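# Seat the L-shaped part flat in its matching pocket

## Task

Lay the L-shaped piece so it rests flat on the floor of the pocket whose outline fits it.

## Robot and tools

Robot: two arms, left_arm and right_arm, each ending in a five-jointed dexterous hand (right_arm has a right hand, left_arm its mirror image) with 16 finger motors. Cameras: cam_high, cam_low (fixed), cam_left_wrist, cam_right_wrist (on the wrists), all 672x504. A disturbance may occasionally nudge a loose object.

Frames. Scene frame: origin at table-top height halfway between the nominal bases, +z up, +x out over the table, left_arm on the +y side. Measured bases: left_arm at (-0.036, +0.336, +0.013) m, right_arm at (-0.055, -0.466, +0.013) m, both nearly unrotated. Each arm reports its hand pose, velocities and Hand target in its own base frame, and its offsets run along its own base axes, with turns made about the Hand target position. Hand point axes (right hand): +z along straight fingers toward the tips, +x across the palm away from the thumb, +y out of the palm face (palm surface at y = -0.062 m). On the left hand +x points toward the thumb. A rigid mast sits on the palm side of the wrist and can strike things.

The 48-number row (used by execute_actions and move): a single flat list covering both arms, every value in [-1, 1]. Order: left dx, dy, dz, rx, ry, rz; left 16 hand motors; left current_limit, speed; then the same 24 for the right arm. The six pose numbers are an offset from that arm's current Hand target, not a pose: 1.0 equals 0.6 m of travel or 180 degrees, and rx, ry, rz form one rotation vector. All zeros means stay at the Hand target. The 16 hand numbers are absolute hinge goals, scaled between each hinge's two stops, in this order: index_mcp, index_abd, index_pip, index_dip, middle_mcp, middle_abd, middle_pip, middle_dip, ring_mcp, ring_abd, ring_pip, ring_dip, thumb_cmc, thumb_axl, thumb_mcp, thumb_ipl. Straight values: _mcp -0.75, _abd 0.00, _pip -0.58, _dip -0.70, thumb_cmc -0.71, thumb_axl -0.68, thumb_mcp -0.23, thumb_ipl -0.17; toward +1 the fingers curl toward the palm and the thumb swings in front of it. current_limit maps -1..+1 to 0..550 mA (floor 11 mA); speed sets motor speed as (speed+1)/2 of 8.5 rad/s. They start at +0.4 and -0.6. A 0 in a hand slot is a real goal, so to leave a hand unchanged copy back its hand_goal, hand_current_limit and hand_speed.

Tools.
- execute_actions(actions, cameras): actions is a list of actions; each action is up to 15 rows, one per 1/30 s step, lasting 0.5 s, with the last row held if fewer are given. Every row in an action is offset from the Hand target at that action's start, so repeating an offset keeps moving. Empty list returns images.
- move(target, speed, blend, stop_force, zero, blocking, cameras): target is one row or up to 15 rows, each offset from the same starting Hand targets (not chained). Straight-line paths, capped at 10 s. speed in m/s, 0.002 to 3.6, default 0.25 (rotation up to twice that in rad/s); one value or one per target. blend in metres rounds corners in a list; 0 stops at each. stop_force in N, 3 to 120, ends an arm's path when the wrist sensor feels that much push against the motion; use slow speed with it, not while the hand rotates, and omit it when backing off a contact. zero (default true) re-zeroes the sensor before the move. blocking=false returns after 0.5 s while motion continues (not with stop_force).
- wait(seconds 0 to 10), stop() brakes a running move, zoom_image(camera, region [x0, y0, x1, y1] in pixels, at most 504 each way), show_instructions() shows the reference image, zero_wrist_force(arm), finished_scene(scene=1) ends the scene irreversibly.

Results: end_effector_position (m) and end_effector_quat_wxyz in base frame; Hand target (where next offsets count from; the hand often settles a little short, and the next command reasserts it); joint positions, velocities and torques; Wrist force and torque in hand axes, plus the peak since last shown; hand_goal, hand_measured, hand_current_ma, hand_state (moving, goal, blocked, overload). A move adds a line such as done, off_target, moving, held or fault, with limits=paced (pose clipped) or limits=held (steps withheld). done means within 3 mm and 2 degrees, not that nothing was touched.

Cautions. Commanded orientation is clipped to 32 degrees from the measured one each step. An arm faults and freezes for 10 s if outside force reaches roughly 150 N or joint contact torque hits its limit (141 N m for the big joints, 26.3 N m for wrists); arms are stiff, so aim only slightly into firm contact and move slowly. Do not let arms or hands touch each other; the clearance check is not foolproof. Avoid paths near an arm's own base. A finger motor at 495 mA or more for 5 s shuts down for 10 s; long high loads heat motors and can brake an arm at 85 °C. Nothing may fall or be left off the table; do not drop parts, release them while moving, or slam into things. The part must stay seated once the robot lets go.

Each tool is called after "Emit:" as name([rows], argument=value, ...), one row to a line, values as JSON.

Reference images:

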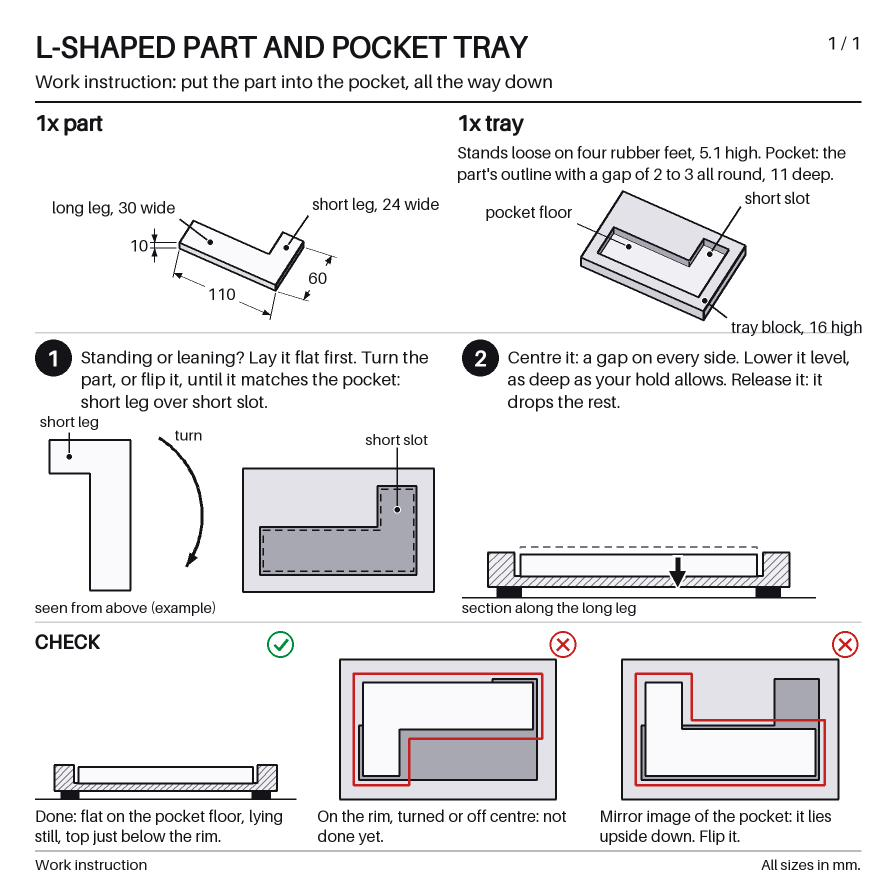

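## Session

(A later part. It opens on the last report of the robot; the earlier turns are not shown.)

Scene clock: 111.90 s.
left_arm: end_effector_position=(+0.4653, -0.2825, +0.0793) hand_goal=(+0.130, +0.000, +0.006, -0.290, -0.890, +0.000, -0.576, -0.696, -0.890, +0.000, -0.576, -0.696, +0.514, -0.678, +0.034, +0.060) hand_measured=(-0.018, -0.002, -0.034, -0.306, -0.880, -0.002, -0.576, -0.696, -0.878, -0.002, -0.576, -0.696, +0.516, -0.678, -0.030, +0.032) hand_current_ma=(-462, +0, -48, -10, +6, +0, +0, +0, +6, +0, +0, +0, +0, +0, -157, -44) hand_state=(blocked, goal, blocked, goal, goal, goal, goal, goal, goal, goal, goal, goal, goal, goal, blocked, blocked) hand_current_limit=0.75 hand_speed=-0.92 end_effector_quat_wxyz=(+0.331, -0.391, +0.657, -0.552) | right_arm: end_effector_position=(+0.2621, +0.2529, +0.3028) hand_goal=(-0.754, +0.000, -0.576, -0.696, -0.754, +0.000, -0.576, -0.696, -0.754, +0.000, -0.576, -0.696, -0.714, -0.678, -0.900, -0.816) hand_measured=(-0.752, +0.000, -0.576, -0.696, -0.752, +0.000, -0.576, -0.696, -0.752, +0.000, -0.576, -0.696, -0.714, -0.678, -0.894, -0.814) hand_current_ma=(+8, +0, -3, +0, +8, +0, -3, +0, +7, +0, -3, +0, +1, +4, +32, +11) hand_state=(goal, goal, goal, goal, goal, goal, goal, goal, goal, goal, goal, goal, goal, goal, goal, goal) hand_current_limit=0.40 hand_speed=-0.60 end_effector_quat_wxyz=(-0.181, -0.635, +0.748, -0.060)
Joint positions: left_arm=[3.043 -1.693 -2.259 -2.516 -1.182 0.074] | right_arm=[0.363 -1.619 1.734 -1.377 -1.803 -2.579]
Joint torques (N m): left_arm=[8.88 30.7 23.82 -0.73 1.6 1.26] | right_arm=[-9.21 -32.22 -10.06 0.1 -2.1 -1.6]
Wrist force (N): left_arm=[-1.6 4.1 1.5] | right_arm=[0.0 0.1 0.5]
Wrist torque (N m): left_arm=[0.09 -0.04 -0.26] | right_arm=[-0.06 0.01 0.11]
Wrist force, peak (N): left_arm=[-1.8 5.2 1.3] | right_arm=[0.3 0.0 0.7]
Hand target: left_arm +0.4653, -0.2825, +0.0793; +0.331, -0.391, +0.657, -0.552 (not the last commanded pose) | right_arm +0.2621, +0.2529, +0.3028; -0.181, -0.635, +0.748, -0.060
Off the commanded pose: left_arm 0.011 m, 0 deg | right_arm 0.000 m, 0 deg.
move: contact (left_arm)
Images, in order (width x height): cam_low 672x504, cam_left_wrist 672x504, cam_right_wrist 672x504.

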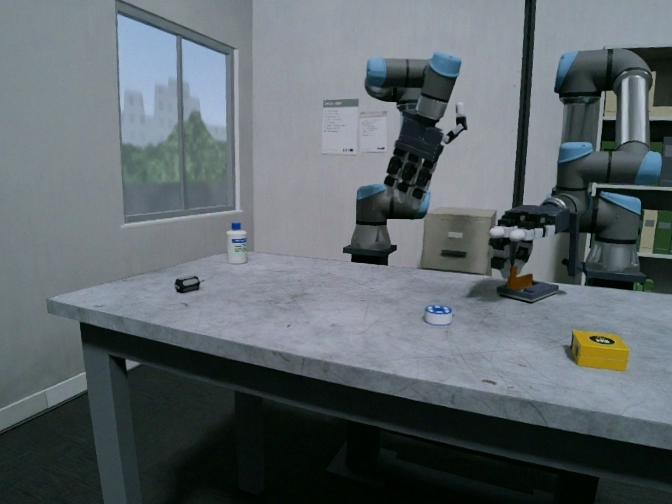

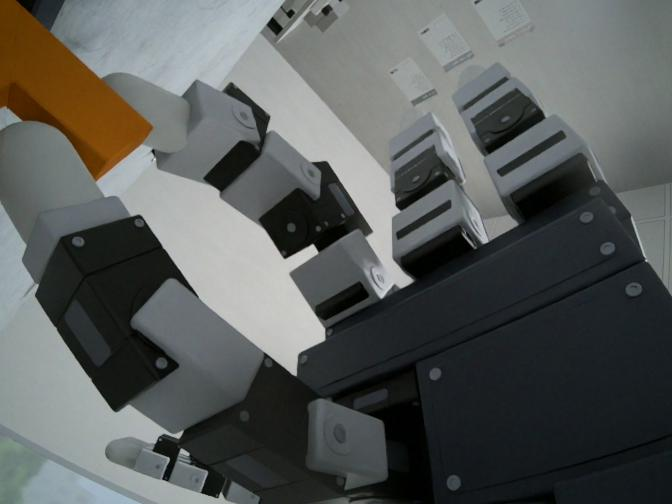

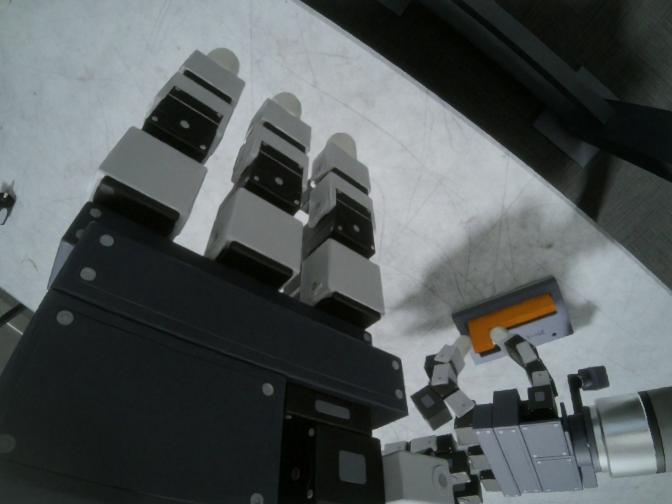

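Emit:
move([
  [0.0057, 0.0119, -0.006, -0.03, 0.0145, 0, 0.13, 0, 0.007, -0.29, -0.89, 0, -0.576, -0.696, -0.89, 0, -0.576, -0.696, 0.514, -0.678, 0.035, 0.06, 0.75, -0.92, 0, 0, 0, 0, 0, 0, -0.754, 0, -0.576, -0.696, -0.754, 0, -0.576, -0.696, -0.754, 0, -0.576, -0.696, -0.714, -0.678, -0.9, -0.816, 0.4, -0.6],
  [0.0113, 0.0234, -0.0073, -0.03, 0.0145, 0, 0.13, 0, 0.007, -0.29, -0.89, 0, -0.576, -0.696, -0.89, 0, -0.576, -0.696, 0.514, -0.678, 0.035, 0.06, 0.75, -0.92, 0, 0, 0, 0, 0, 0, -0.754, 0, -0.576, -0.696, -0.754, 0, -0.576, -0.696, -0.754, 0, -0.576, -0.696, -0.714, -0.678, -0.9, -0.816, 0.4, -0.6],
], speed=0.03, stop_force=15, cameras=["cam_right_wrist", "cam_low", "cam_left_wrist"])

Emit:
zoom_image(camera="cam_right_wrist", region=[450, 270, 590, 370])

Emit:
zoom_image(camera="cam_left_wrist", region=[0, 0, 180, 180])

Emit:
zoom_image(camera="cam_low", region=[490, 230, 590, 310])

Scene clock: 116.90 s.
left_arm: end_effector_position=(+0.4721, -0.2685, +0.0749) hand_goal=(+0.130, +0.000, +0.006, -0.290, -0.890, +0.000, -0.576, -0.696, -0.890, +0.000, -0.576, -0.696, +0.514, -0.678, +0.034, +0.060) hand_measured=(-0.018, -0.008, -0.034, -0.304, -0.880, -0.002, -0.576, -0.696, -0.878, -0.002, -0.576, -0.696, +0.512, -0.678, -0.030, +0.032) hand_current_ma=(-462, -3, -48, -8, +6, +0, +0, +0, +6, +0, +0, +0, +0, +0, -157, -42) hand_state=(blocked, goal, blocked, goal, goal, goal, goal, goal, goal, goal, goal, goal, goal, goal, blocked, blocked) hand_current_limit=0.75 hand_speed=-0.92 end_effector_quat_wxyz=(+0.298, -0.419, +0.638, -0.574) | right_arm: end_effector_position=(+0.2621, +0.2529, +0.3028) hand_goal=(-0.754, +0.000, -0.576, -0.696, -0.754, +0.000, -0.576, -0.696, -0.754, +0.000, -0.576, -0.696, -0.714, -0.678, -0.900, -0.816) hand_measured=(-0.752, +0.000, -0.576, -0.696, -0.752, +0.000, -0.576, -0.696, -0.752, +0.000, -0.576, -0.696, -0.714, -0.678, -0.894, -0.814) hand_current_ma=(+8, +0, -3, +0, +8, +0, -3, +0, +7, +0, -3, +0, +1, +4, +32, +11) hand_state=(goal, goal, goal, goal, goal, goal, goal, goal, goal, goal, goal, goal, goal, goal, goal, goal) hand_current_limit=0.40 hand_speed=-0.60 end_effector_quat_wxyz=(-0.181, -0.635, +0.748, -0.060)
Joint positions: left_arm=[3.129 -1.712 -2.268 -2.491 -1.079 -0.014] | right_arm=[0.363 -1.619 1.734 -1.377 -1.803 -2.579]
Joint torques (N m): left_arm=[7.46 14.49 13.71 2.09 3.25 1.52] | right_arm=[-8.38 -32.86 -10.84 0.18 -2.08 -1.59]
Wrist force (N): left_arm=[-1.6 -0.4 1.0] | right_arm=[0.0 -0.1 0.4]
Wrist torque (N m): left_arm=[-0.05 -0.04 -0.32] | right_arm=[-0.08 0.01 0.11]
Wrist force, peak (N): left_arm=[-1.5 4.8 1.5] | right_arm=[0.0 0.3 0.7]
Hand target: left_arm +0.4721, -0.2685, +0.0750; +0.298, -0.419, +0.638, -0.574 | right_arm +0.2621, +0.2529, +0.3028; -0.181, -0.635, +0.748, -0.060
Off the commanded pose: left_arm 0.000 m, 0 deg | right_arm 0.000 m, 0 deg.
move: done
Images, in order (width x height): cam_low 672x504, cam_left_wrist 672x504, cam_right_wrist 672x504.

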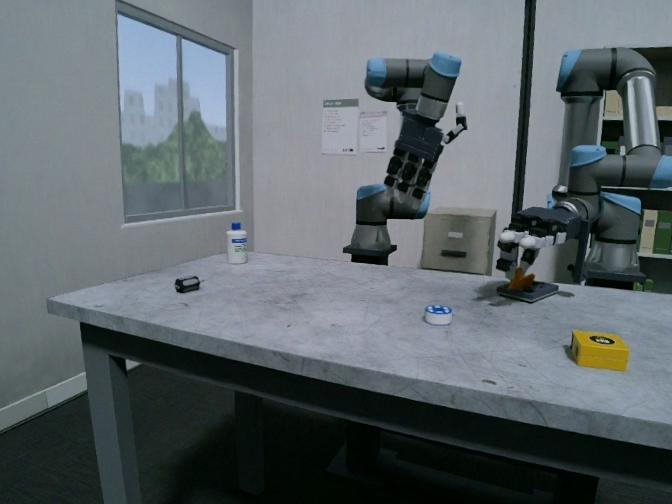

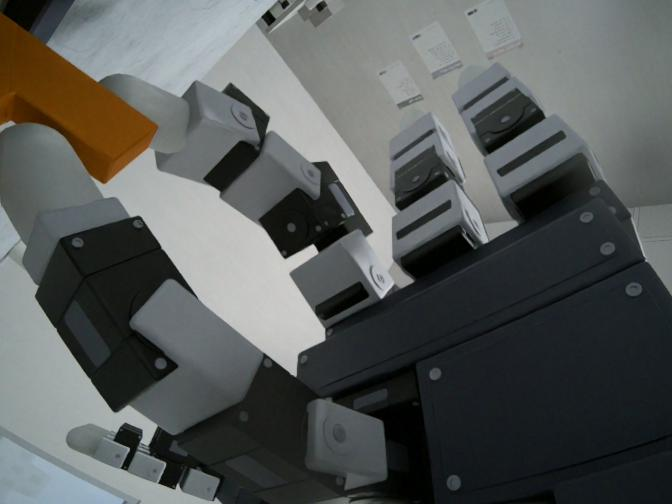

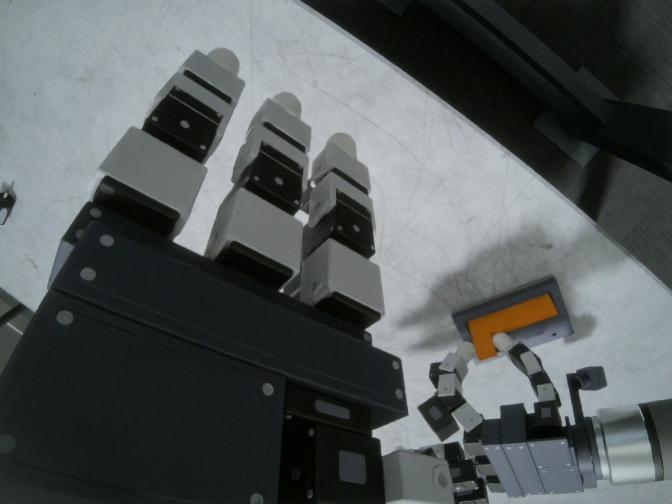

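Scaled by 3.600 from the camera's 672x504 image, which has a finer 960x720 frame.

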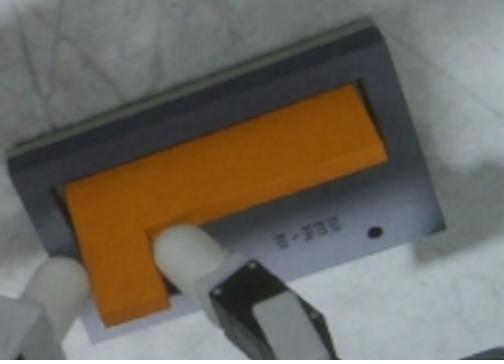

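Scaled by 2.800 from the camera's 672x504 image, which has a finer 960x720 frame.

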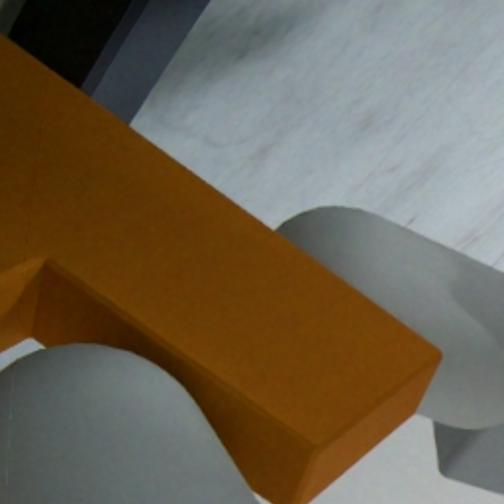

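Scaled by 5.040 from the camera's 672x504 image, which has a finer 960x720 frame.

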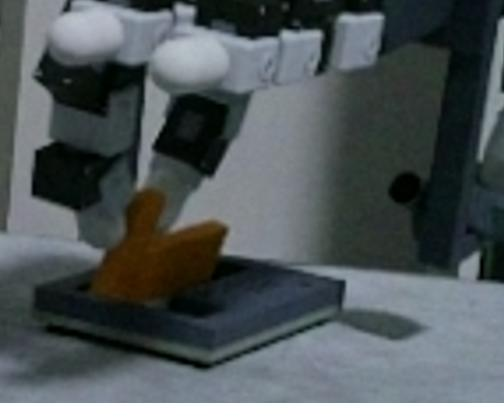

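Emit:
move([
  [0.0066, 0.0137, -0.0048, 0, 0, 0, 0.13, 0, 0.007, -0.29, -0.89, 0, -0.576, -0.696, -0.89, 0, -0.576, -0.696, 0.514, -0.678, 0.035, 0.06, 0.75, -0.92, 0, 0, 0, 0, 0, 0, -0.754, 0, -0.576, -0.696, -0.754, 0, -0.576, -0.696, -0.754, 0, -0.576, -0.696, -0.714, -0.678, -0.9, -0.816, 0.4, -0.6],
  [0.0118, 0.0245, -0.0157, 0, 0, 0, 0.13, 0, 0.007, -0.29, -0.89, 0, -0.576, -0.696, -0.89, 0, -0.576, -0.696, 0.514, -0.678, 0.035, 0.06, 0.75, -0.92, 0, 0, 0, 0, 0, 0, -0.754, 0, -0.576, -0.696, -0.754, 0, -0.576, -0.696, -0.754, 0, -0.576, -0.696, -0.714, -0.678, -0.9, -0.816, 0.4, -0.6],
], speed=0.03, stop_force=12, cameras=["cam_right_wrist", "cam_low", "cam_left_wrist"])

Emit:
zoom_image(camera="cam_right_wrist", region=[450, 270, 590, 370])

Emit:
zoom_image(camera="cam_left_wrist", region=[0, 0, 180, 180])

Emit:
zoom_image(camera="cam_low", region=[490, 230, 590, 310])

Scene clock: 119.40 s.
left_arm: end_effector_position=(+0.4792, -0.2538, +0.0655) hand_goal=(+0.130, +0.000, +0.006, -0.290, -0.890, +0.000, -0.576, -0.696, -0.890, +0.000, -0.576, -0.696, +0.514, -0.678, +0.034, +0.060) hand_measured=(-0.018, +0.000, -0.034, -0.304, -0.880, -0.002, -0.576, -0.696, -0.878, -0.002, -0.576, -0.696, +0.522, -0.676, -0.030, +0.032) hand_current_ma=(-462, +0, -48, -9, +6, +0, +0, +0, +6, +0, +0, +0, +3, +0, -157, -42) hand_state=(blocked, goal, blocked, goal, goal, goal, goal, goal, goal, goal, goal, goal, goal, goal, blocked, blocked) hand_current_limit=0.75 hand_speed=-0.92 end_effector_quat_wxyz=(+0.298, -0.419, +0.638, -0.574) | right_arm: end_effector_position=(+0.2621, +0.2529, +0.3028) hand_goal=(-0.754, +0.000, -0.576, -0.696, -0.754, +0.000, -0.576, -0.696, -0.754, +0.000, -0.576, -0.696, -0.714, -0.678, -0.900, -0.816) hand_measured=(-0.752, +0.000, -0.576, -0.696, -0.752, +0.000, -0.576, -0.696, -0.752, +0.000, -0.576, -0.696, -0.714, -0.678, -0.894, -0.814) hand_current_ma=(+8, +0, -3, +0, +8, +0, -3, +0, +7, +0, -3, +0, +1, +4, +32, +11) hand_state=(goal, goal, goal, goal, goal, goal, goal, goal, goal, goal, goal, goal, goal, goal, goal, goal) hand_current_limit=0.40 hand_speed=-0.60 end_effector_quat_wxyz=(-0.181, -0.635, +0.748, -0.060)
Joint positions: left_arm=[3.177 -1.736 -2.274 -2.466 -1.032 -0.003] | right_arm=[0.363 -1.619 1.734 -1.377 -1.803 -2.579]
Joint torques (N m): left_arm=[8.29 17.27 6.23 2.84 3.16 1.3] | right_arm=[-9.23 -32.42 -10.12 0.26 -1.95 -1.73]
Wrist force (N): left_arm=[-1.9 4.1 1.2] | right_arm=[0.3 -0.1 0.1]
Wrist torque (N m): left_arm=[0.05 -0.01 -0.18] | right_arm=[-0.06 -0.01 0.13]
Wrist force, peak (N): left_arm=[-2.5 4.1 1.2] | right_arm=[0.7 -0.6 0.2]
Hand target: left_arm +0.4792, -0.2538, +0.0655; +0.298, -0.419, +0.638, -0.574 | right_arm +0.2621, +0.2529, +0.3028; -0.181, -0.635, +0.748, -0.060
Off the commanded pose: left_arm 0.000 m, 0 deg | right_arm 0.000 m, 0 deg.
move: done
Images, in order (width x height): cam_low 672x504, cam_left_wrist 672x504, cam_right_wrist 672x504.

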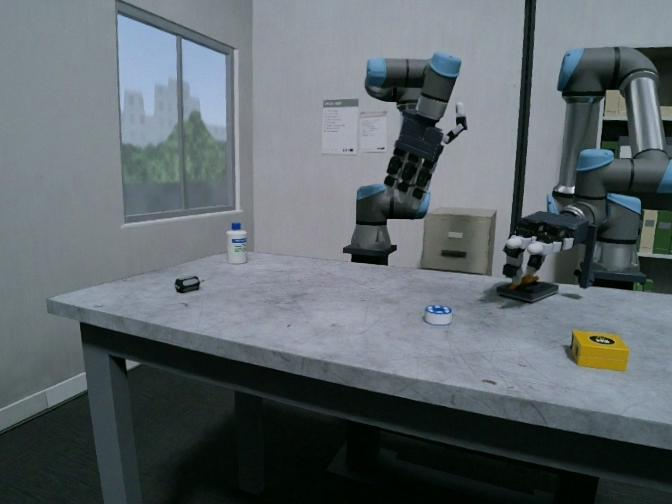

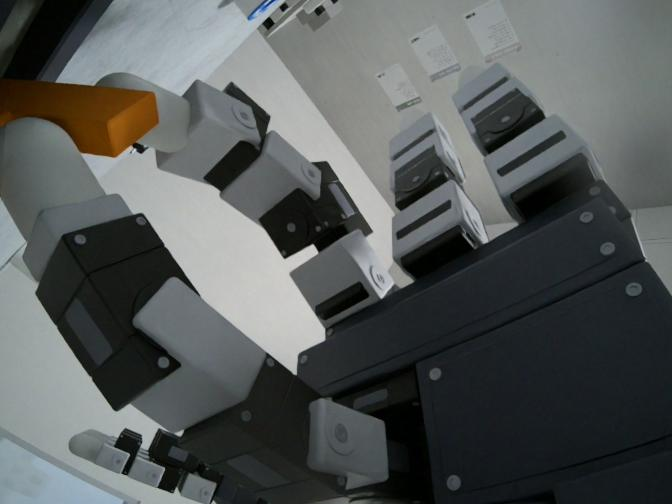

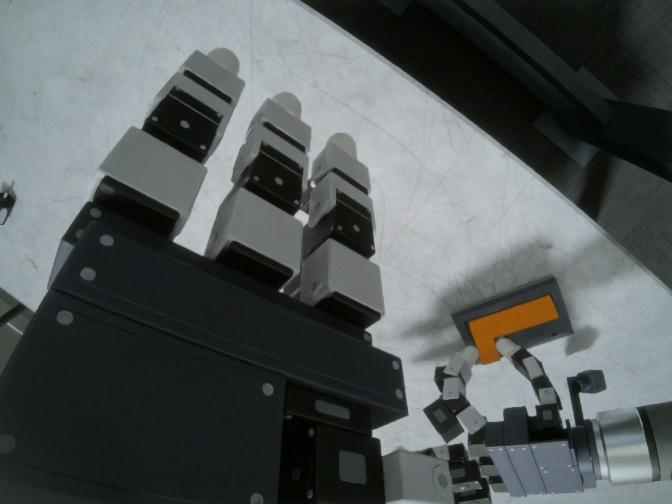

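Scaled by 3.600 from the camera's 672x504 image, which has a finer 960x720 frame.

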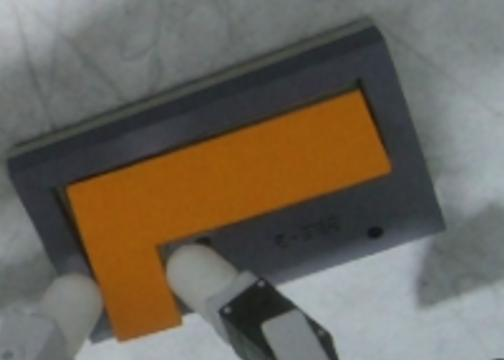

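Scaled by 2.800 from the camera's 672x504 image, which has a finer 960x720 frame.

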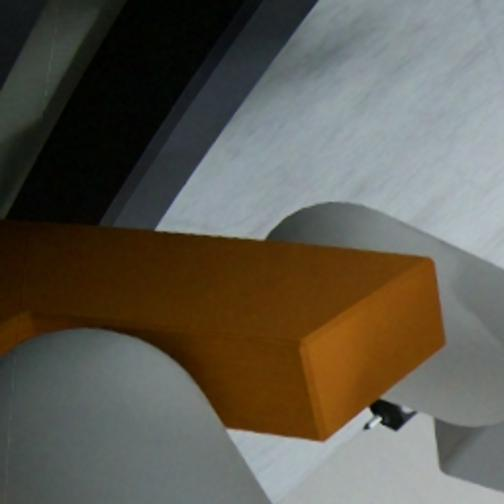

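Scaled by 5.040 from the camera's 672x504 image, which has a finer 960x720 frame.

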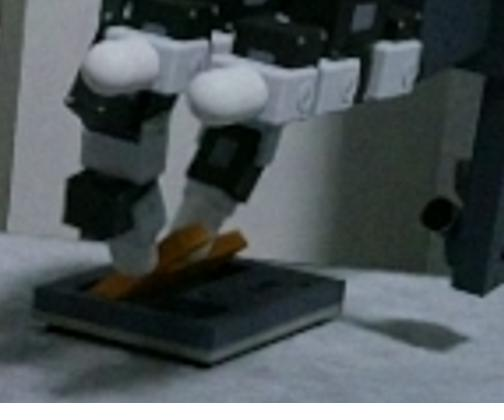

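Emit:
move(target=[0.0029, 0.006, -0.0112, 0, 0, 0, 0.13, 0, 0.007, -0.29, -0.89, 0, -0.576, -0.696, -0.89, 0, -0.576, -0.696, 0.514, -0.678, 0.035, 0.06, 0.75, -0.92, 0, 0, 0, 0, 0, 0, -0.754, 0, -0.576, -0.696, -0.754, 0, -0.576, -0.696, -0.754, 0, -0.576, -0.696, -0.714, -0.678, -0.9, -0.816, 0.4, -0.6], speed=0.02, stop_force=6, cameras=["cam_right_wrist", "cam_low", "cam_left_wrist"])

Emit:
zoom_image(camera="cam_right_wrist", region=[450, 280, 510, 370])

Emit:
zoom_image(camera="cam_right_wrist", region=[500, 270, 590, 360])

Emit:
zoom_image(camera="cam_low", region=[490, 230, 590, 310])

Emit:
zoom_image(camera="cam_left_wrist", region=[0, 0, 180, 180])

Scene clock: 121.47 s.
left_arm: end_effector_position=(+0.4809, -0.2502, +0.0588) hand_goal=(+0.130, +0.000, +0.006, -0.290, -0.890, +0.000, -0.576, -0.696, -0.890, +0.000, -0.576, -0.696, +0.514, -0.678, +0.034, +0.060) hand_measured=(-0.018, +0.000, -0.034, -0.306, -0.880, -0.002, -0.576, -0.696, -0.878, -0.002, -0.576, -0.696, +0.522, -0.676, -0.030, +0.032) hand_current_ma=(-462, +0, -48, -10, +6, +0, +0, +0, +6, +0, +0, +0, +3, +0, -157, -42) hand_state=(blocked, goal, blocked, goal, goal, goal, goal, goal, goal, goal, goal, goal, goal, goal, blocked, blocked) hand_current_limit=0.75 hand_speed=-0.92 end_effector_quat_wxyz=(+0.298, -0.419, +0.638, -0.574) | right_arm: end_effector_position=(+0.2621, +0.2529, +0.3028) hand_goal=(-0.754, +0.000, -0.576, -0.696, -0.754, +0.000, -0.576, -0.696, -0.754, +0.000, -0.576, -0.696, -0.714, -0.678, -0.900, -0.816) hand_measured=(-0.752, +0.000, -0.576, -0.696, -0.752, +0.000, -0.576, -0.696, -0.752, +0.000, -0.576, -0.696, -0.714, -0.678, -0.894, -0.814) hand_current_ma=(+8, +0, -3, +0, +8, +0, -3, +0, +7, +0, -3, +0, +1, +4, +32, +11) hand_state=(goal, goal, goal, goal, goal, goal, goal, goal, goal, goal, goal, goal, goal, goal, goal, goal) hand_current_limit=0.40 hand_speed=-0.60 end_effector_quat_wxyz=(-0.181, -0.635, +0.748, -0.060)
Joint positions: left_arm=[3.189 -1.753 -2.279 -2.445 -1.021 -0.001] | right_arm=[0.363 -1.619 1.734 -1.377 -1.803 -2.579]
Joint torques (N m): left_arm=[8.57 18.73 5.8 2.87 3.29 1.39] | right_arm=[-8.55 -32.11 -10.22 0.27 -1.96 -1.56]
Wrist force (N): left_arm=[-2.1 4.1 1.4] | right_arm=[-0.1 -0.2 0.2]
Wrist torque (N m): left_arm=[0.03 0.03 -0.19] | right_arm=[-0.06 0.03 0.09]
Wrist force, peak (N): left_arm=[-2.1 4.5 1.1] | right_arm=[0.3 -0.1 0.8]
Hand target: left_arm +0.4809, -0.2502, +0.0588; +0.298, -0.419, +0.638, -0.574 | right_arm +0.2621, +0.2529, +0.3028; -0.181, -0.635, +0.748, -0.060
Off the commanded pose: left_arm 0.000 m, 0 deg | right_arm 0.000 m, 0 deg.
move: done
Images, in order (width x height): cam_low 672x504, cam_left_wrist 672x504, cam_right_wrist 672x504.

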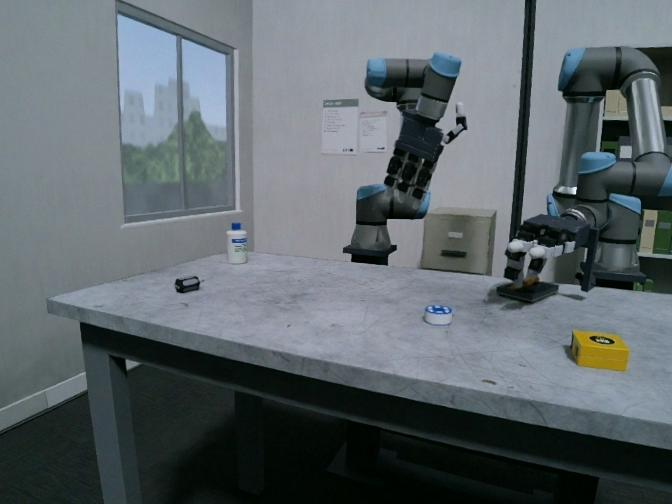

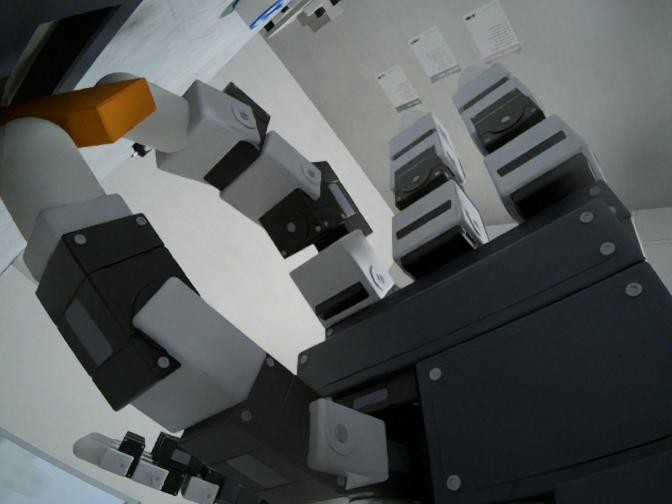

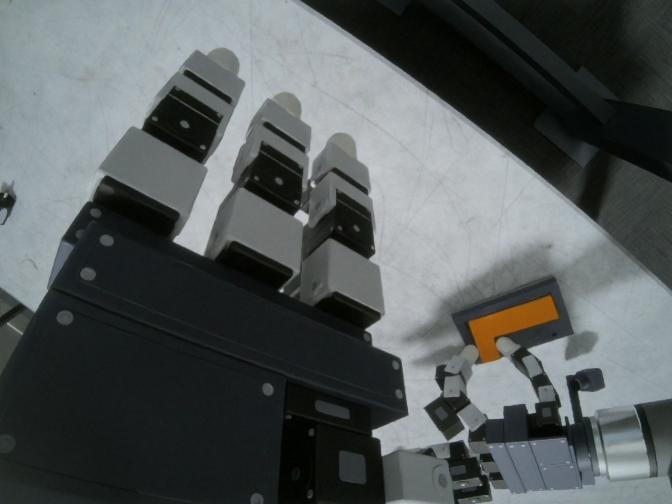

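Scaled by 5.600 from the camera's 672x504 image, which has a finer 960x720 frame.

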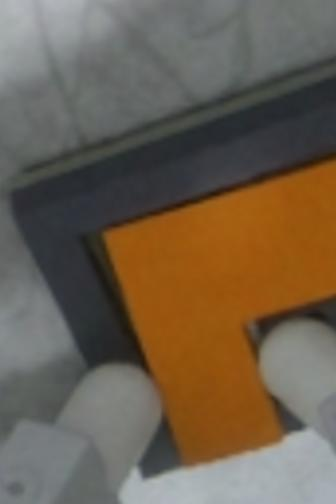

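Scaled by 5.600 from the camera's 672x504 image, which has a finer 960x720 frame.

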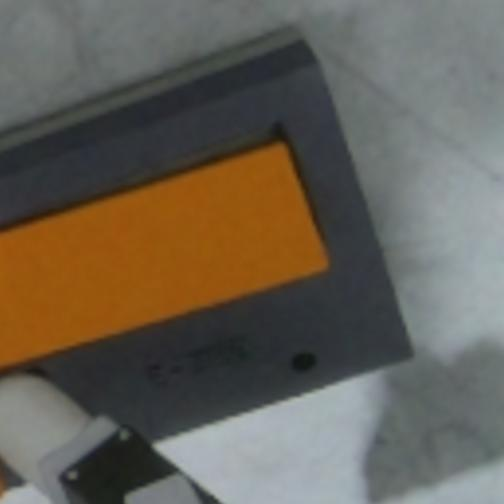

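Scaled by 5.040 from the camera's 672x504 image, which has a finer 960x720 frame.

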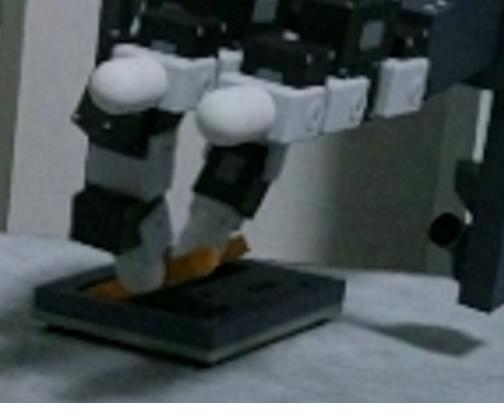

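Scaled by 2.800 from the camera's 672x504 image, which has a finer 960x720 frame.

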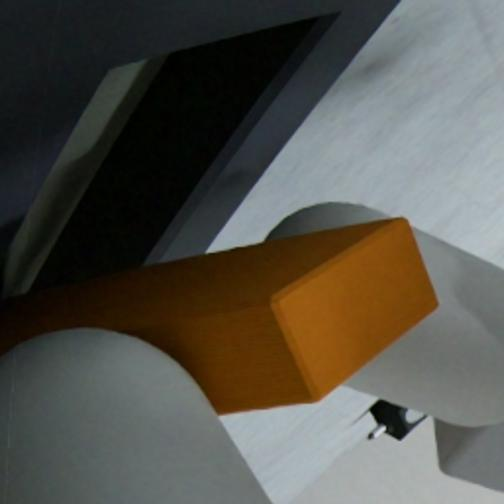

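Emit:
move(target=[0.0017, 0.002, -0.0025, 0, 0, 0.0094, 0.13, 0, 0.007, -0.29, -0.89, 0, -0.576, -0.696, -0.89, 0, -0.576, -0.696, 0.514, -0.678, 0.035, 0.06, 0.75, -0.92, 0, 0, 0, 0, 0, 0, -0.754, 0, -0.576, -0.696, -0.754, 0, -0.576, -0.696, -0.754, 0, -0.576, -0.696, -0.714, -0.678, -0.9, -0.816, 0.4, -0.6], speed=0.02, cameras=["cam_right_wrist", "cam_low"])

Emit:
zoom_image(camera="cam_right_wrist", region=[450, 280, 510, 370])

Emit:
zoom_image(camera="cam_right_wrist", region=[510, 270, 570, 330])

Emit:
zoom_image(camera="cam_right_wrist", region=[450, 270, 590, 370])

Scene clock: 125.00 s.
left_arm: end_effector_position=(+0.4820, -0.2490, +0.0573) hand_goal=(+0.130, +0.000, +0.006, -0.290, -0.890, +0.000, -0.576, -0.696, -0.890, +0.000, -0.576, -0.696, +0.514, -0.678, +0.034, +0.060) hand_measured=(-0.018, -0.002, -0.034, -0.306, -0.880, -0.002, -0.576, -0.696, -0.878, -0.002, -0.576, -0.696, +0.524, -0.676, -0.030, +0.032) hand_current_ma=(-462, +0, -48, -11, +6, +0, +0, +0, +6, +0, +0, +0, +4, +1, -157, -42) hand_state=(blocked, goal, blocked, goal, goal, goal, goal, goal, goal, goal, goal, goal, goal, goal, blocked, blocked) hand_current_limit=0.75 hand_speed=-0.92 end_effector_quat_wxyz=(+0.306, -0.428, +0.632, -0.569) | right_arm: end_effector_position=(+0.2621, +0.2529, +0.3028) hand_goal=(-0.754, +0.000, -0.576, -0.696, -0.754, +0.000, -0.576, -0.696, -0.754, +0.000, -0.576, -0.696, -0.714, -0.678, -0.900, -0.816) hand_measured=(-0.752, +0.000, -0.576, -0.696, -0.752, +0.000, -0.576, -0.696, -0.752, +0.000, -0.576, -0.696, -0.714, -0.678, -0.894, -0.814) hand_current_ma=(+8, +0, -3, +0, +8, +0, -3, +0, +7, +0, -3, +0, +1, +4, +32, +11) hand_state=(goal, goal, goal, goal, goal, goal, goal, goal, goal, goal, goal, goal, goal, goal, goal, goal) hand_current_limit=0.40 hand_speed=-0.60 end_effector_quat_wxyz=(-0.181, -0.635, +0.748, -0.060)
Joint positions: left_arm=[3.177 -1.753 -2.285 -2.435 -1.062 -0.01] | right_arm=[0.363 -1.619 1.734 -1.377 -1.803 -2.579]
Joint torques (N m): left_arm=[-9.57 29.52 7.53 2.77 -2.77 -1.65] | right_arm=[-8.55 -32.77 -9.91 0.18 -1.89 -1.7]
Wrist force (N): left_arm=[-2.1 4.4 0.8] | right_arm=[0.1 0.0 0.5]
Wrist torque (N m): left_arm=[0.10 0.00 -0.07] | right_arm=[-0.07 0.00 0.11]
Wrist force, peak (N): left_arm=[-2.1 4.6 1.1] | right_arm=[0.3 -0.2 0.7]
Hand target: left_arm +0.4820, -0.2490, +0.0573; +0.306, -0.428, +0.631, -0.569 | right_arm +0.2621, +0.2529, +0.3028; -0.181, -0.635, +0.748, -0.060
Off the commanded pose: left_arm 0.000 m, 0 deg | right_arm 0.000 m, 0 deg.
move: done
Images, in order (width x height): cam_low 672x504, cam_right_wrist 672x504.

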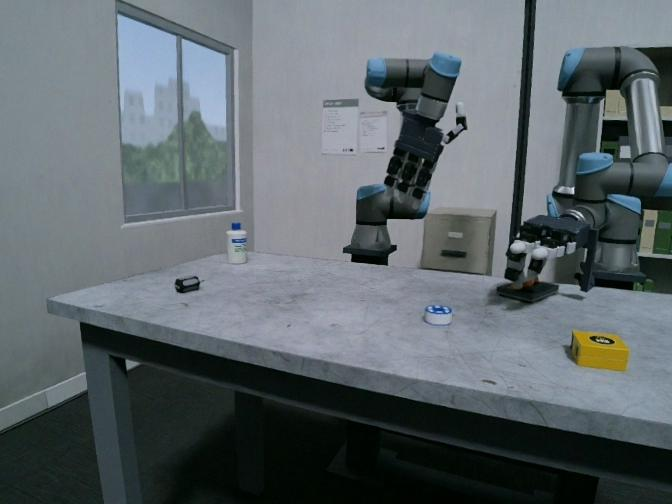

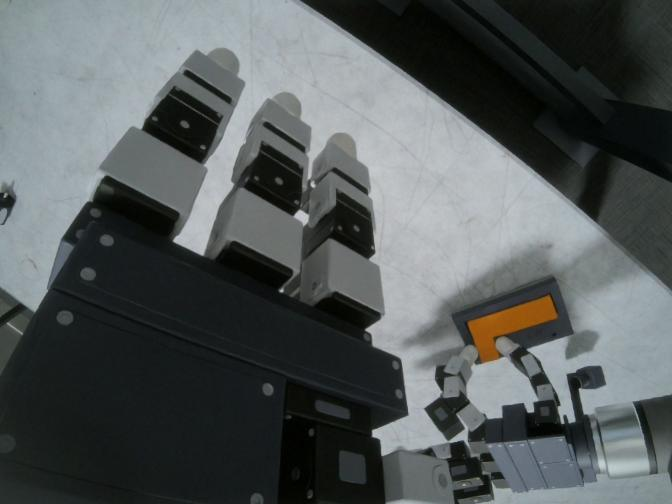

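Scaled by 5.600 from the camera's 672x504 image, which has a finer 960x720 frame.

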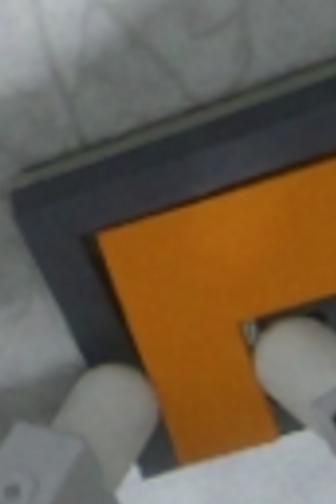

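Scaled by 8.400 from the camera's 672x504 image, which has a finer 960x720 frame.

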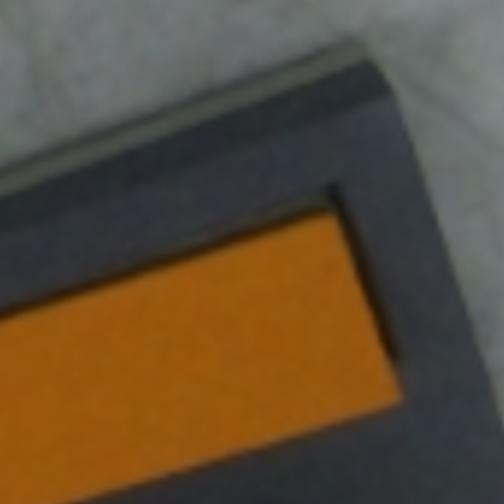

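Scaled by 3.600 from the camera's 672x504 image, which has a finer 960x720 frame.

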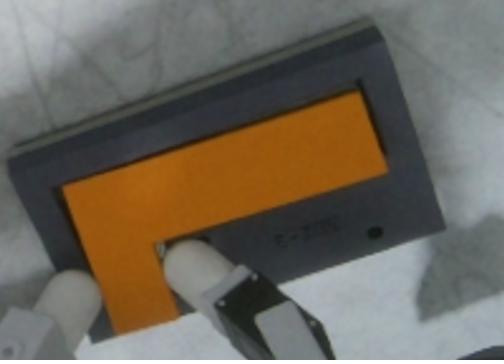

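Emit:
execute_actions([
  [[0,0,0,0,0,0,0.08,0,0.007,-0.29,-0.89,0,-0.576,-0.696,-0.89,0,-0.576,-0.696,0.514,-0.678,0.012,0.05,0.75,-0.92,0,0,0,0,0,0,-0.754,0,-0.576,-0.696,-0.754,0,-0.576,-0.696,-0.754,0,-0.576,-0.696,-0.714,-0.678,-0.9,-0.816,0.4,-0.6]],
  [[0,0,0,0,0,0,0.03,0,0.007,-0.29,-0.89,0,-0.576,-0.696,-0.89,0,-0.576,-0.696,0.514,-0.678,-0.01,0.04,0.75,-0.92,0,0,0,0,0,0,-0.754,0,-0.576,-0.696,-0.754,0,-0.576,-0.696,-0.754,0,-0.576,-0.696,-0.714,-0.678,-0.9,-0.816,0.4,-0.6]],
], cameras=["cam_right_wrist", "cam_left_wrist"])

Emit:
zoom_image(camera="cam_right_wrist", region=[450, 270, 590, 370])

Scene clock: 127.17 s.
left_arm: end_effector_position=(+0.4820, -0.2490, +0.0573) hand_goal=(+0.030, +0.000, +0.006, -0.290, -0.890, +0.000, -0.576, -0.696, -0.890, +0.000, -0.576, -0.696, +0.514, -0.678, -0.010, +0.040) hand_measured=(-0.018, -0.002, -0.034, -0.306, -0.880, -0.002, -0.576, -0.696, -0.878, -0.002, -0.576, -0.696, +0.524, -0.676, -0.034, +0.026) hand_current_ma=(-71, +0, -48, -11, +6, +0, +0, +0, +6, +0, +0, +0, +5, +1, -32, -14) hand_state=(blocked, goal, blocked, goal, goal, goal, goal, goal, goal, goal, goal, goal, goal, goal, blocked, goal) hand_current_limit=0.75 hand_speed=-0.92 end_effector_quat_wxyz=(+0.306, -0.428, +0.631, -0.569) | right_arm: end_effector_position=(+0.2621, +0.2529, +0.3028) hand_goal=(-0.754, +0.000, -0.576, -0.696, -0.754, +0.000, -0.576, -0.696, -0.754, +0.000, -0.576, -0.696, -0.714, -0.678, -0.900, -0.816) hand_measured=(-0.752, +0.000, -0.576, -0.696, -0.752, +0.000, -0.576, -0.696, -0.752, +0.000, -0.576, -0.696, -0.714, -0.678, -0.894, -0.814) hand_current_ma=(+8, +0, -3, +0, +8, +0, -3, +0, +7, +0, -3, +0, +1, +4, +32, +11) hand_state=(goal, goal, goal, goal, goal, goal, goal, goal, goal, goal, goal, goal, goal, goal, goal, goal) hand_current_limit=0.40 hand_speed=-0.60 end_effector_quat_wxyz=(-0.181, -0.635, +0.748, -0.060)
Joint positions: left_arm=[3.177 -1.753 -2.285 -2.435 -1.062 -0.01] | right_arm=[0.363 -1.619 1.734 -1.377 -1.803 -2.579]
Joint torques (N m): left_arm=[-10.41 17.43 5.93 2.9 -2.43 -1.71] | right_arm=[-9.38 -32.42 -10.92 -0.02 -1.77 -1.51]
Wrist force (N): left_arm=[-2.2 4.7 1.2] | right_arm=[0.1 0.0 0.3]
Wrist torque (N m): left_arm=[0.10 0.03 -0.08] | right_arm=[-0.04 0.00 0.11]
Wrist force, peak (N): left_arm=[-2.2 4.7 1.2] | right_arm=[0.2 0.2 0.9]
Hand target: left_arm +0.4820, -0.2490, +0.0573; +0.306, -0.428, +0.631, -0.569 | right_arm +0.2621, +0.2529, +0.3028; -0.181, -0.635, +0.748, -0.060
Off the commanded pose: left_arm 0.000 m, 0 deg | right_arm 0.000 m, 0 deg.
Step readings (end_effector_position of left_arm | right_arm):
0: (+0.4820, -0.2490, +0.0573) | (+0.2621, +0.2529, +0.3028)
1: (+0.4820, -0.2490, +0.0573) | (+0.2621, +0.2529, +0.3028)
2: (+0.4820, -0.2490, +0.0573) | (+0.2621, +0.2529, +0.3028)
4: (+0.4820, -0.2490, +0.0573) | (+0.2621, +0.2529, +0.3028)
8: (+0.4820, -0.2490, +0.0573) | (+0.2621, +0.2529, +0.3028)
15: (+0.4820, -0.2490, +0.0573) | (+0.2621, +0.2529, +0.3028)
16: (+0.4820, -0.2490, +0.0573) | (+0.2621, +0.2529, +0.3028)
17: (+0.4820, -0.2490, +0.0573) | (+0.2621, +0.2529, +0.3028)
19: (+0.4820, -0.2490, +0.0573) | (+0.2621, +0.2529, +0.3028)
23: (+0.4820, -0.2490, +0.0573) | (+0.2621, +0.2529, +0.3028)
30: (+0.4820, -0.2490, +0.0573) | (+0.2621, +0.2529, +0.3028)
Images, in order (width x height): cam_left_wrist 672x504, cam_right_wrist 672x504.

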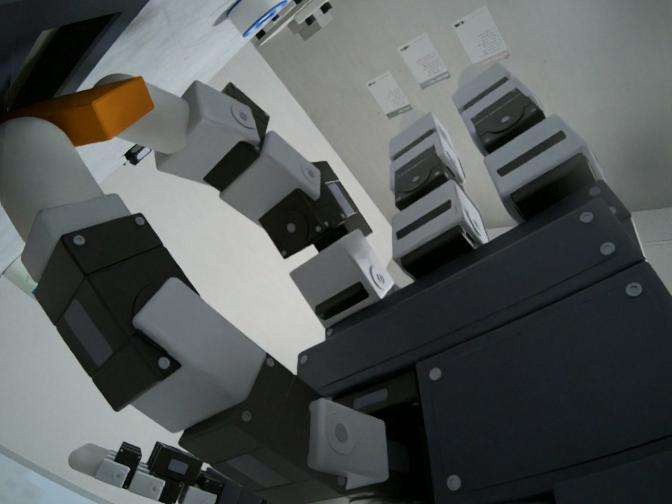

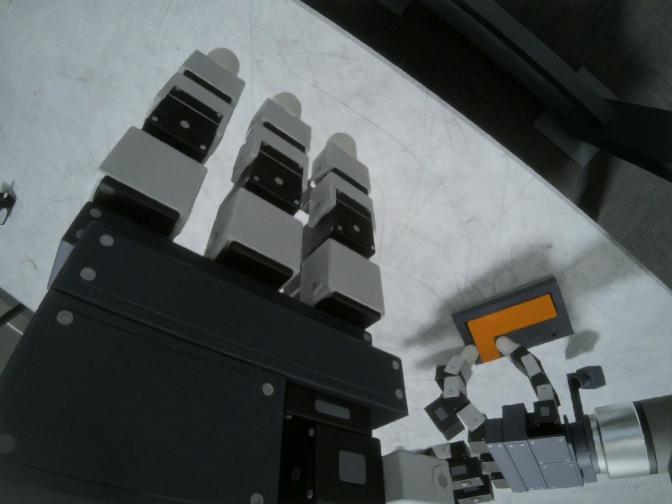

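Scaled by 3.600 from the camera's 672x504 image, which has a finer 960x720 frame.

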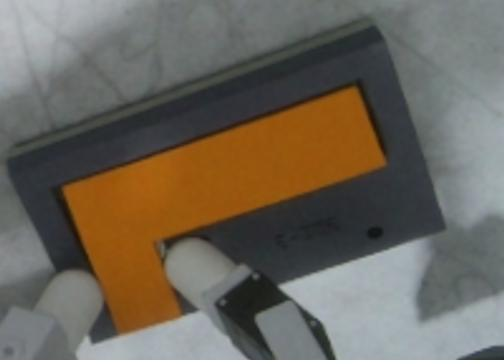

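Emit:
execute_actions([
  [[0,0,0,0,0,0,-0.015,0,0.007,-0.29,-0.89,0,-0.576,-0.696,-0.89,0,-0.576,-0.696,0.514,-0.678,-0.032,0.03,0.75,-0.92,0,0,0,0,0,0,-0.754,0,-0.576,-0.696,-0.754,0,-0.576,-0.696,-0.754,0,-0.576,-0.696,-0.714,-0.678,-0.9,-0.816,0.4,-0.6]],
  [[0,0,0,0,0,0,-0.05,0,0.007,-0.29,-0.89,0,-0.576,-0.696,-0.89,0,-0.576,-0.696,0.514,-0.678,-0.06,0.01,0.75,-0.92,0,0,0,0,0,0,-0.754,0,-0.576,-0.696,-0.754,0,-0.576,-0.696,-0.754,0,-0.576,-0.696,-0.714,-0.678,-0.9,-0.816,0.4,-0.6]],
], cameras=["cam_right_wrist", "cam_left_wrist", "cam_low"])

Emit:
zoom_image(camera="cam_right_wrist", region=[450, 270, 590, 370])

Emit:
zoom_image(camera="cam_low", region=[490, 230, 590, 310])

Scene clock: 128.73 s.
left_arm: end_effector_position=(+0.4820, -0.2490, +0.0573) hand_goal=(-0.050, +0.000, +0.006, -0.290, -0.890, +0.000, -0.576, -0.696, -0.890, +0.000, -0.576, -0.696, +0.514, -0.678, -0.060, +0.010) hand_measured=(-0.038, -0.002, +0.002, -0.294, -0.880, -0.002, -0.576, -0.696, -0.878, -0.002, -0.576, -0.696, +0.520, -0.676, -0.058, +0.012) hand_current_ma=(+7, +0, -1, -1, +6, +0, +0, +0, +6, +0, +0, +0, +2, +1, +0, +0) hand_state=(goal, goal, goal, goal, goal, goal, goal, goal, goal, goal, goal, goal, goal, goal, goal, goal) hand_current_limit=0.75 hand_speed=-0.92 end_effector_quat_wxyz=(+0.306, -0.428, +0.631, -0.569) | right_arm: end_effector_position=(+0.2621, +0.2529, +0.3028) hand_goal=(-0.754, +0.000, -0.576, -0.696, -0.754, +0.000, -0.576, -0.696, -0.754, +0.000, -0.576, -0.696, -0.714, -0.678, -0.900, -0.816) hand_measured=(-0.752, +0.000, -0.576, -0.696, -0.752, +0.000, -0.576, -0.696, -0.752, +0.000, -0.576, -0.696, -0.714, -0.678, -0.894, -0.814) hand_current_ma=(+8, +0, -3, +0, +8, +0, -3, +0, +7, +0, -3, +0, +1, +4, +32, +11) hand_state=(goal, goal, goal, goal, goal, goal, goal, goal, goal, goal, goal, goal, goal, goal, goal, goal) hand_current_limit=0.40 hand_speed=-0.60 end_effector_quat_wxyz=(-0.181, -0.635, +0.748, -0.060)
Joint positions: left_arm=[3.177 -1.753 -2.285 -2.435 -1.062 -0.01] | right_arm=[0.363 -1.619 1.734 -1.377 -1.803 -2.579]
Joint torques (N m): left_arm=[-9.74 17.32 7 2.68 -2.59 -1.76] | right_arm=[-9.09 -33.08 -10.72 0.19 -1.87 -1.53]
Wrist force (N): left_arm=[-1.9 4.4 1.2] | right_arm=[0.1 0.0 0.6]
Wrist torque (N m): left_arm=[0.05 -0.02 -0.04] | right_arm=[-0.07 -0.01 0.12]
Wrist force, peak (N): left_arm=[-2.2 4.9 1.3] | right_arm=[0.1 -0.1 0.8]
Hand target: left_arm +0.4820, -0.2490, +0.0573; +0.306, -0.428, +0.631, -0.569 | right_arm +0.2621, +0.2529, +0.3028; -0.181, -0.635, +0.748, -0.060
Off the commanded pose: left_arm 0.000 m, 0 deg | right_arm 0.000 m, 0 deg.
Step readings (end_effector_position of left_arm | right_arm):
0: (+0.4820, -0.2490, +0.0573) | (+0.2621, +0.2529, +0.3028)
1: (+0.4820, -0.2490, +0.0573) | (+0.2621, +0.2529, +0.3028)
2: (+0.4820, -0.2490, +0.0573) | (+0.2621, +0.2529, +0.3028)
4: (+0.4820, -0.2490, +0.0573) | (+0.2621, +0.2529, +0.3028)
8: (+0.4820, -0.2490, +0.0573) | (+0.2621, +0.2529, +0.3028)
15: (+0.4820, -0.2490, +0.0573) | (+0.2621, +0.2529, +0.3028)
16: (+0.4820, -0.2490, +0.0573) | (+0.2621, +0.2529, +0.3028)
17: (+0.4820, -0.2490, +0.0573) | (+0.2621, +0.2529, +0.3028)
19: (+0.4820, -0.2490, +0.0573) | (+0.2621, +0.2529, +0.3028)
23: (+0.4820, -0.2490, +0.0573) | (+0.2621, +0.2529, +0.3028)
30: (+0.4820, -0.2490, +0.0573) | (+0.2621, +0.2529, +0.3028)
Images, in order (width x height): cam_low 672x504, cam_left_wrist 672x504, cam_right_wrist 672x504.

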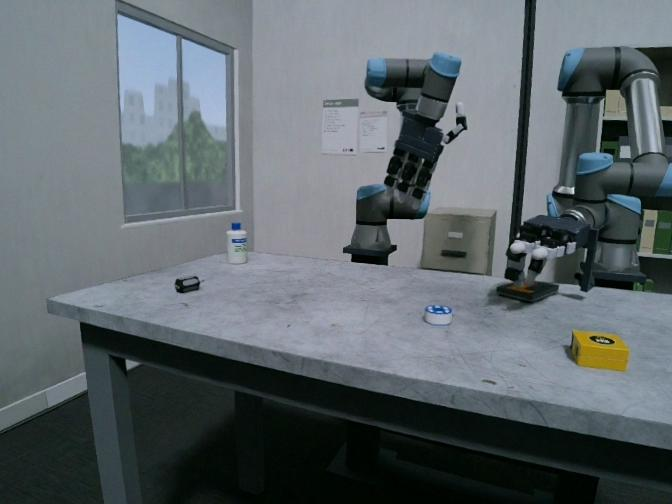

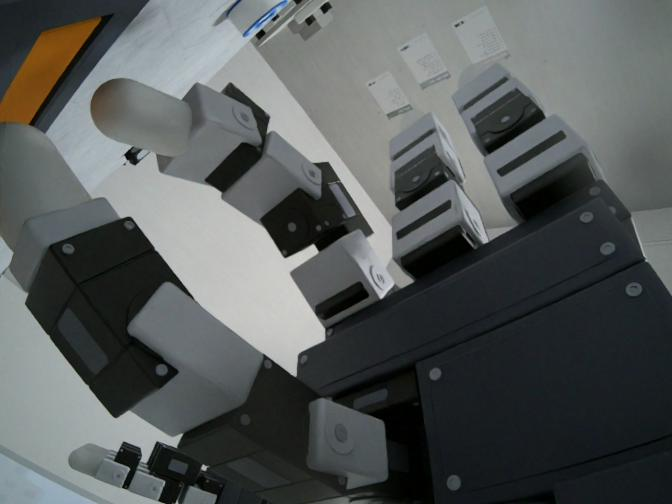

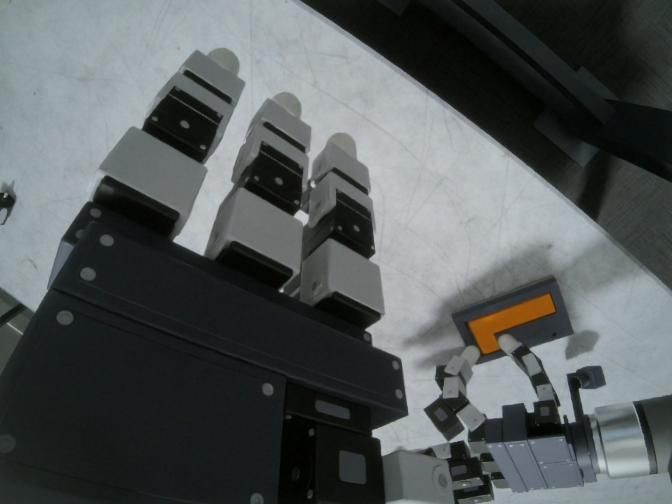

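Scaled by 3.600 from the camera's 672x504 image, which has a finer 960x720 frame.

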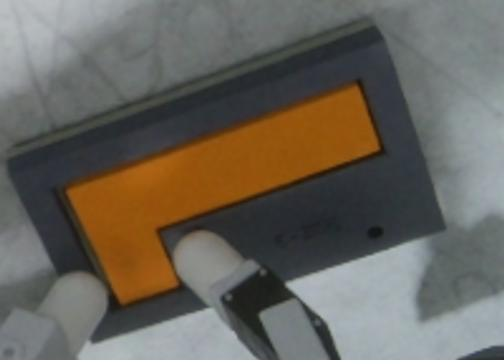

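Scaled by 5.040 from the camera's 672x504 image, which has a finer 960x720 frame.

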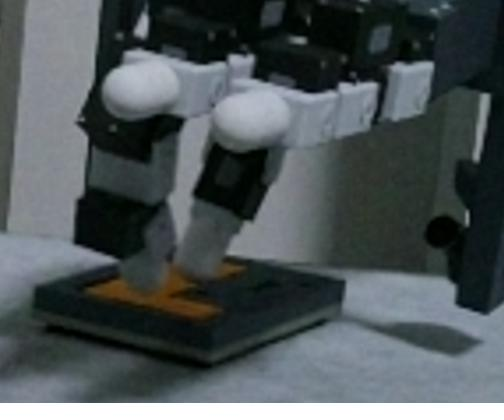

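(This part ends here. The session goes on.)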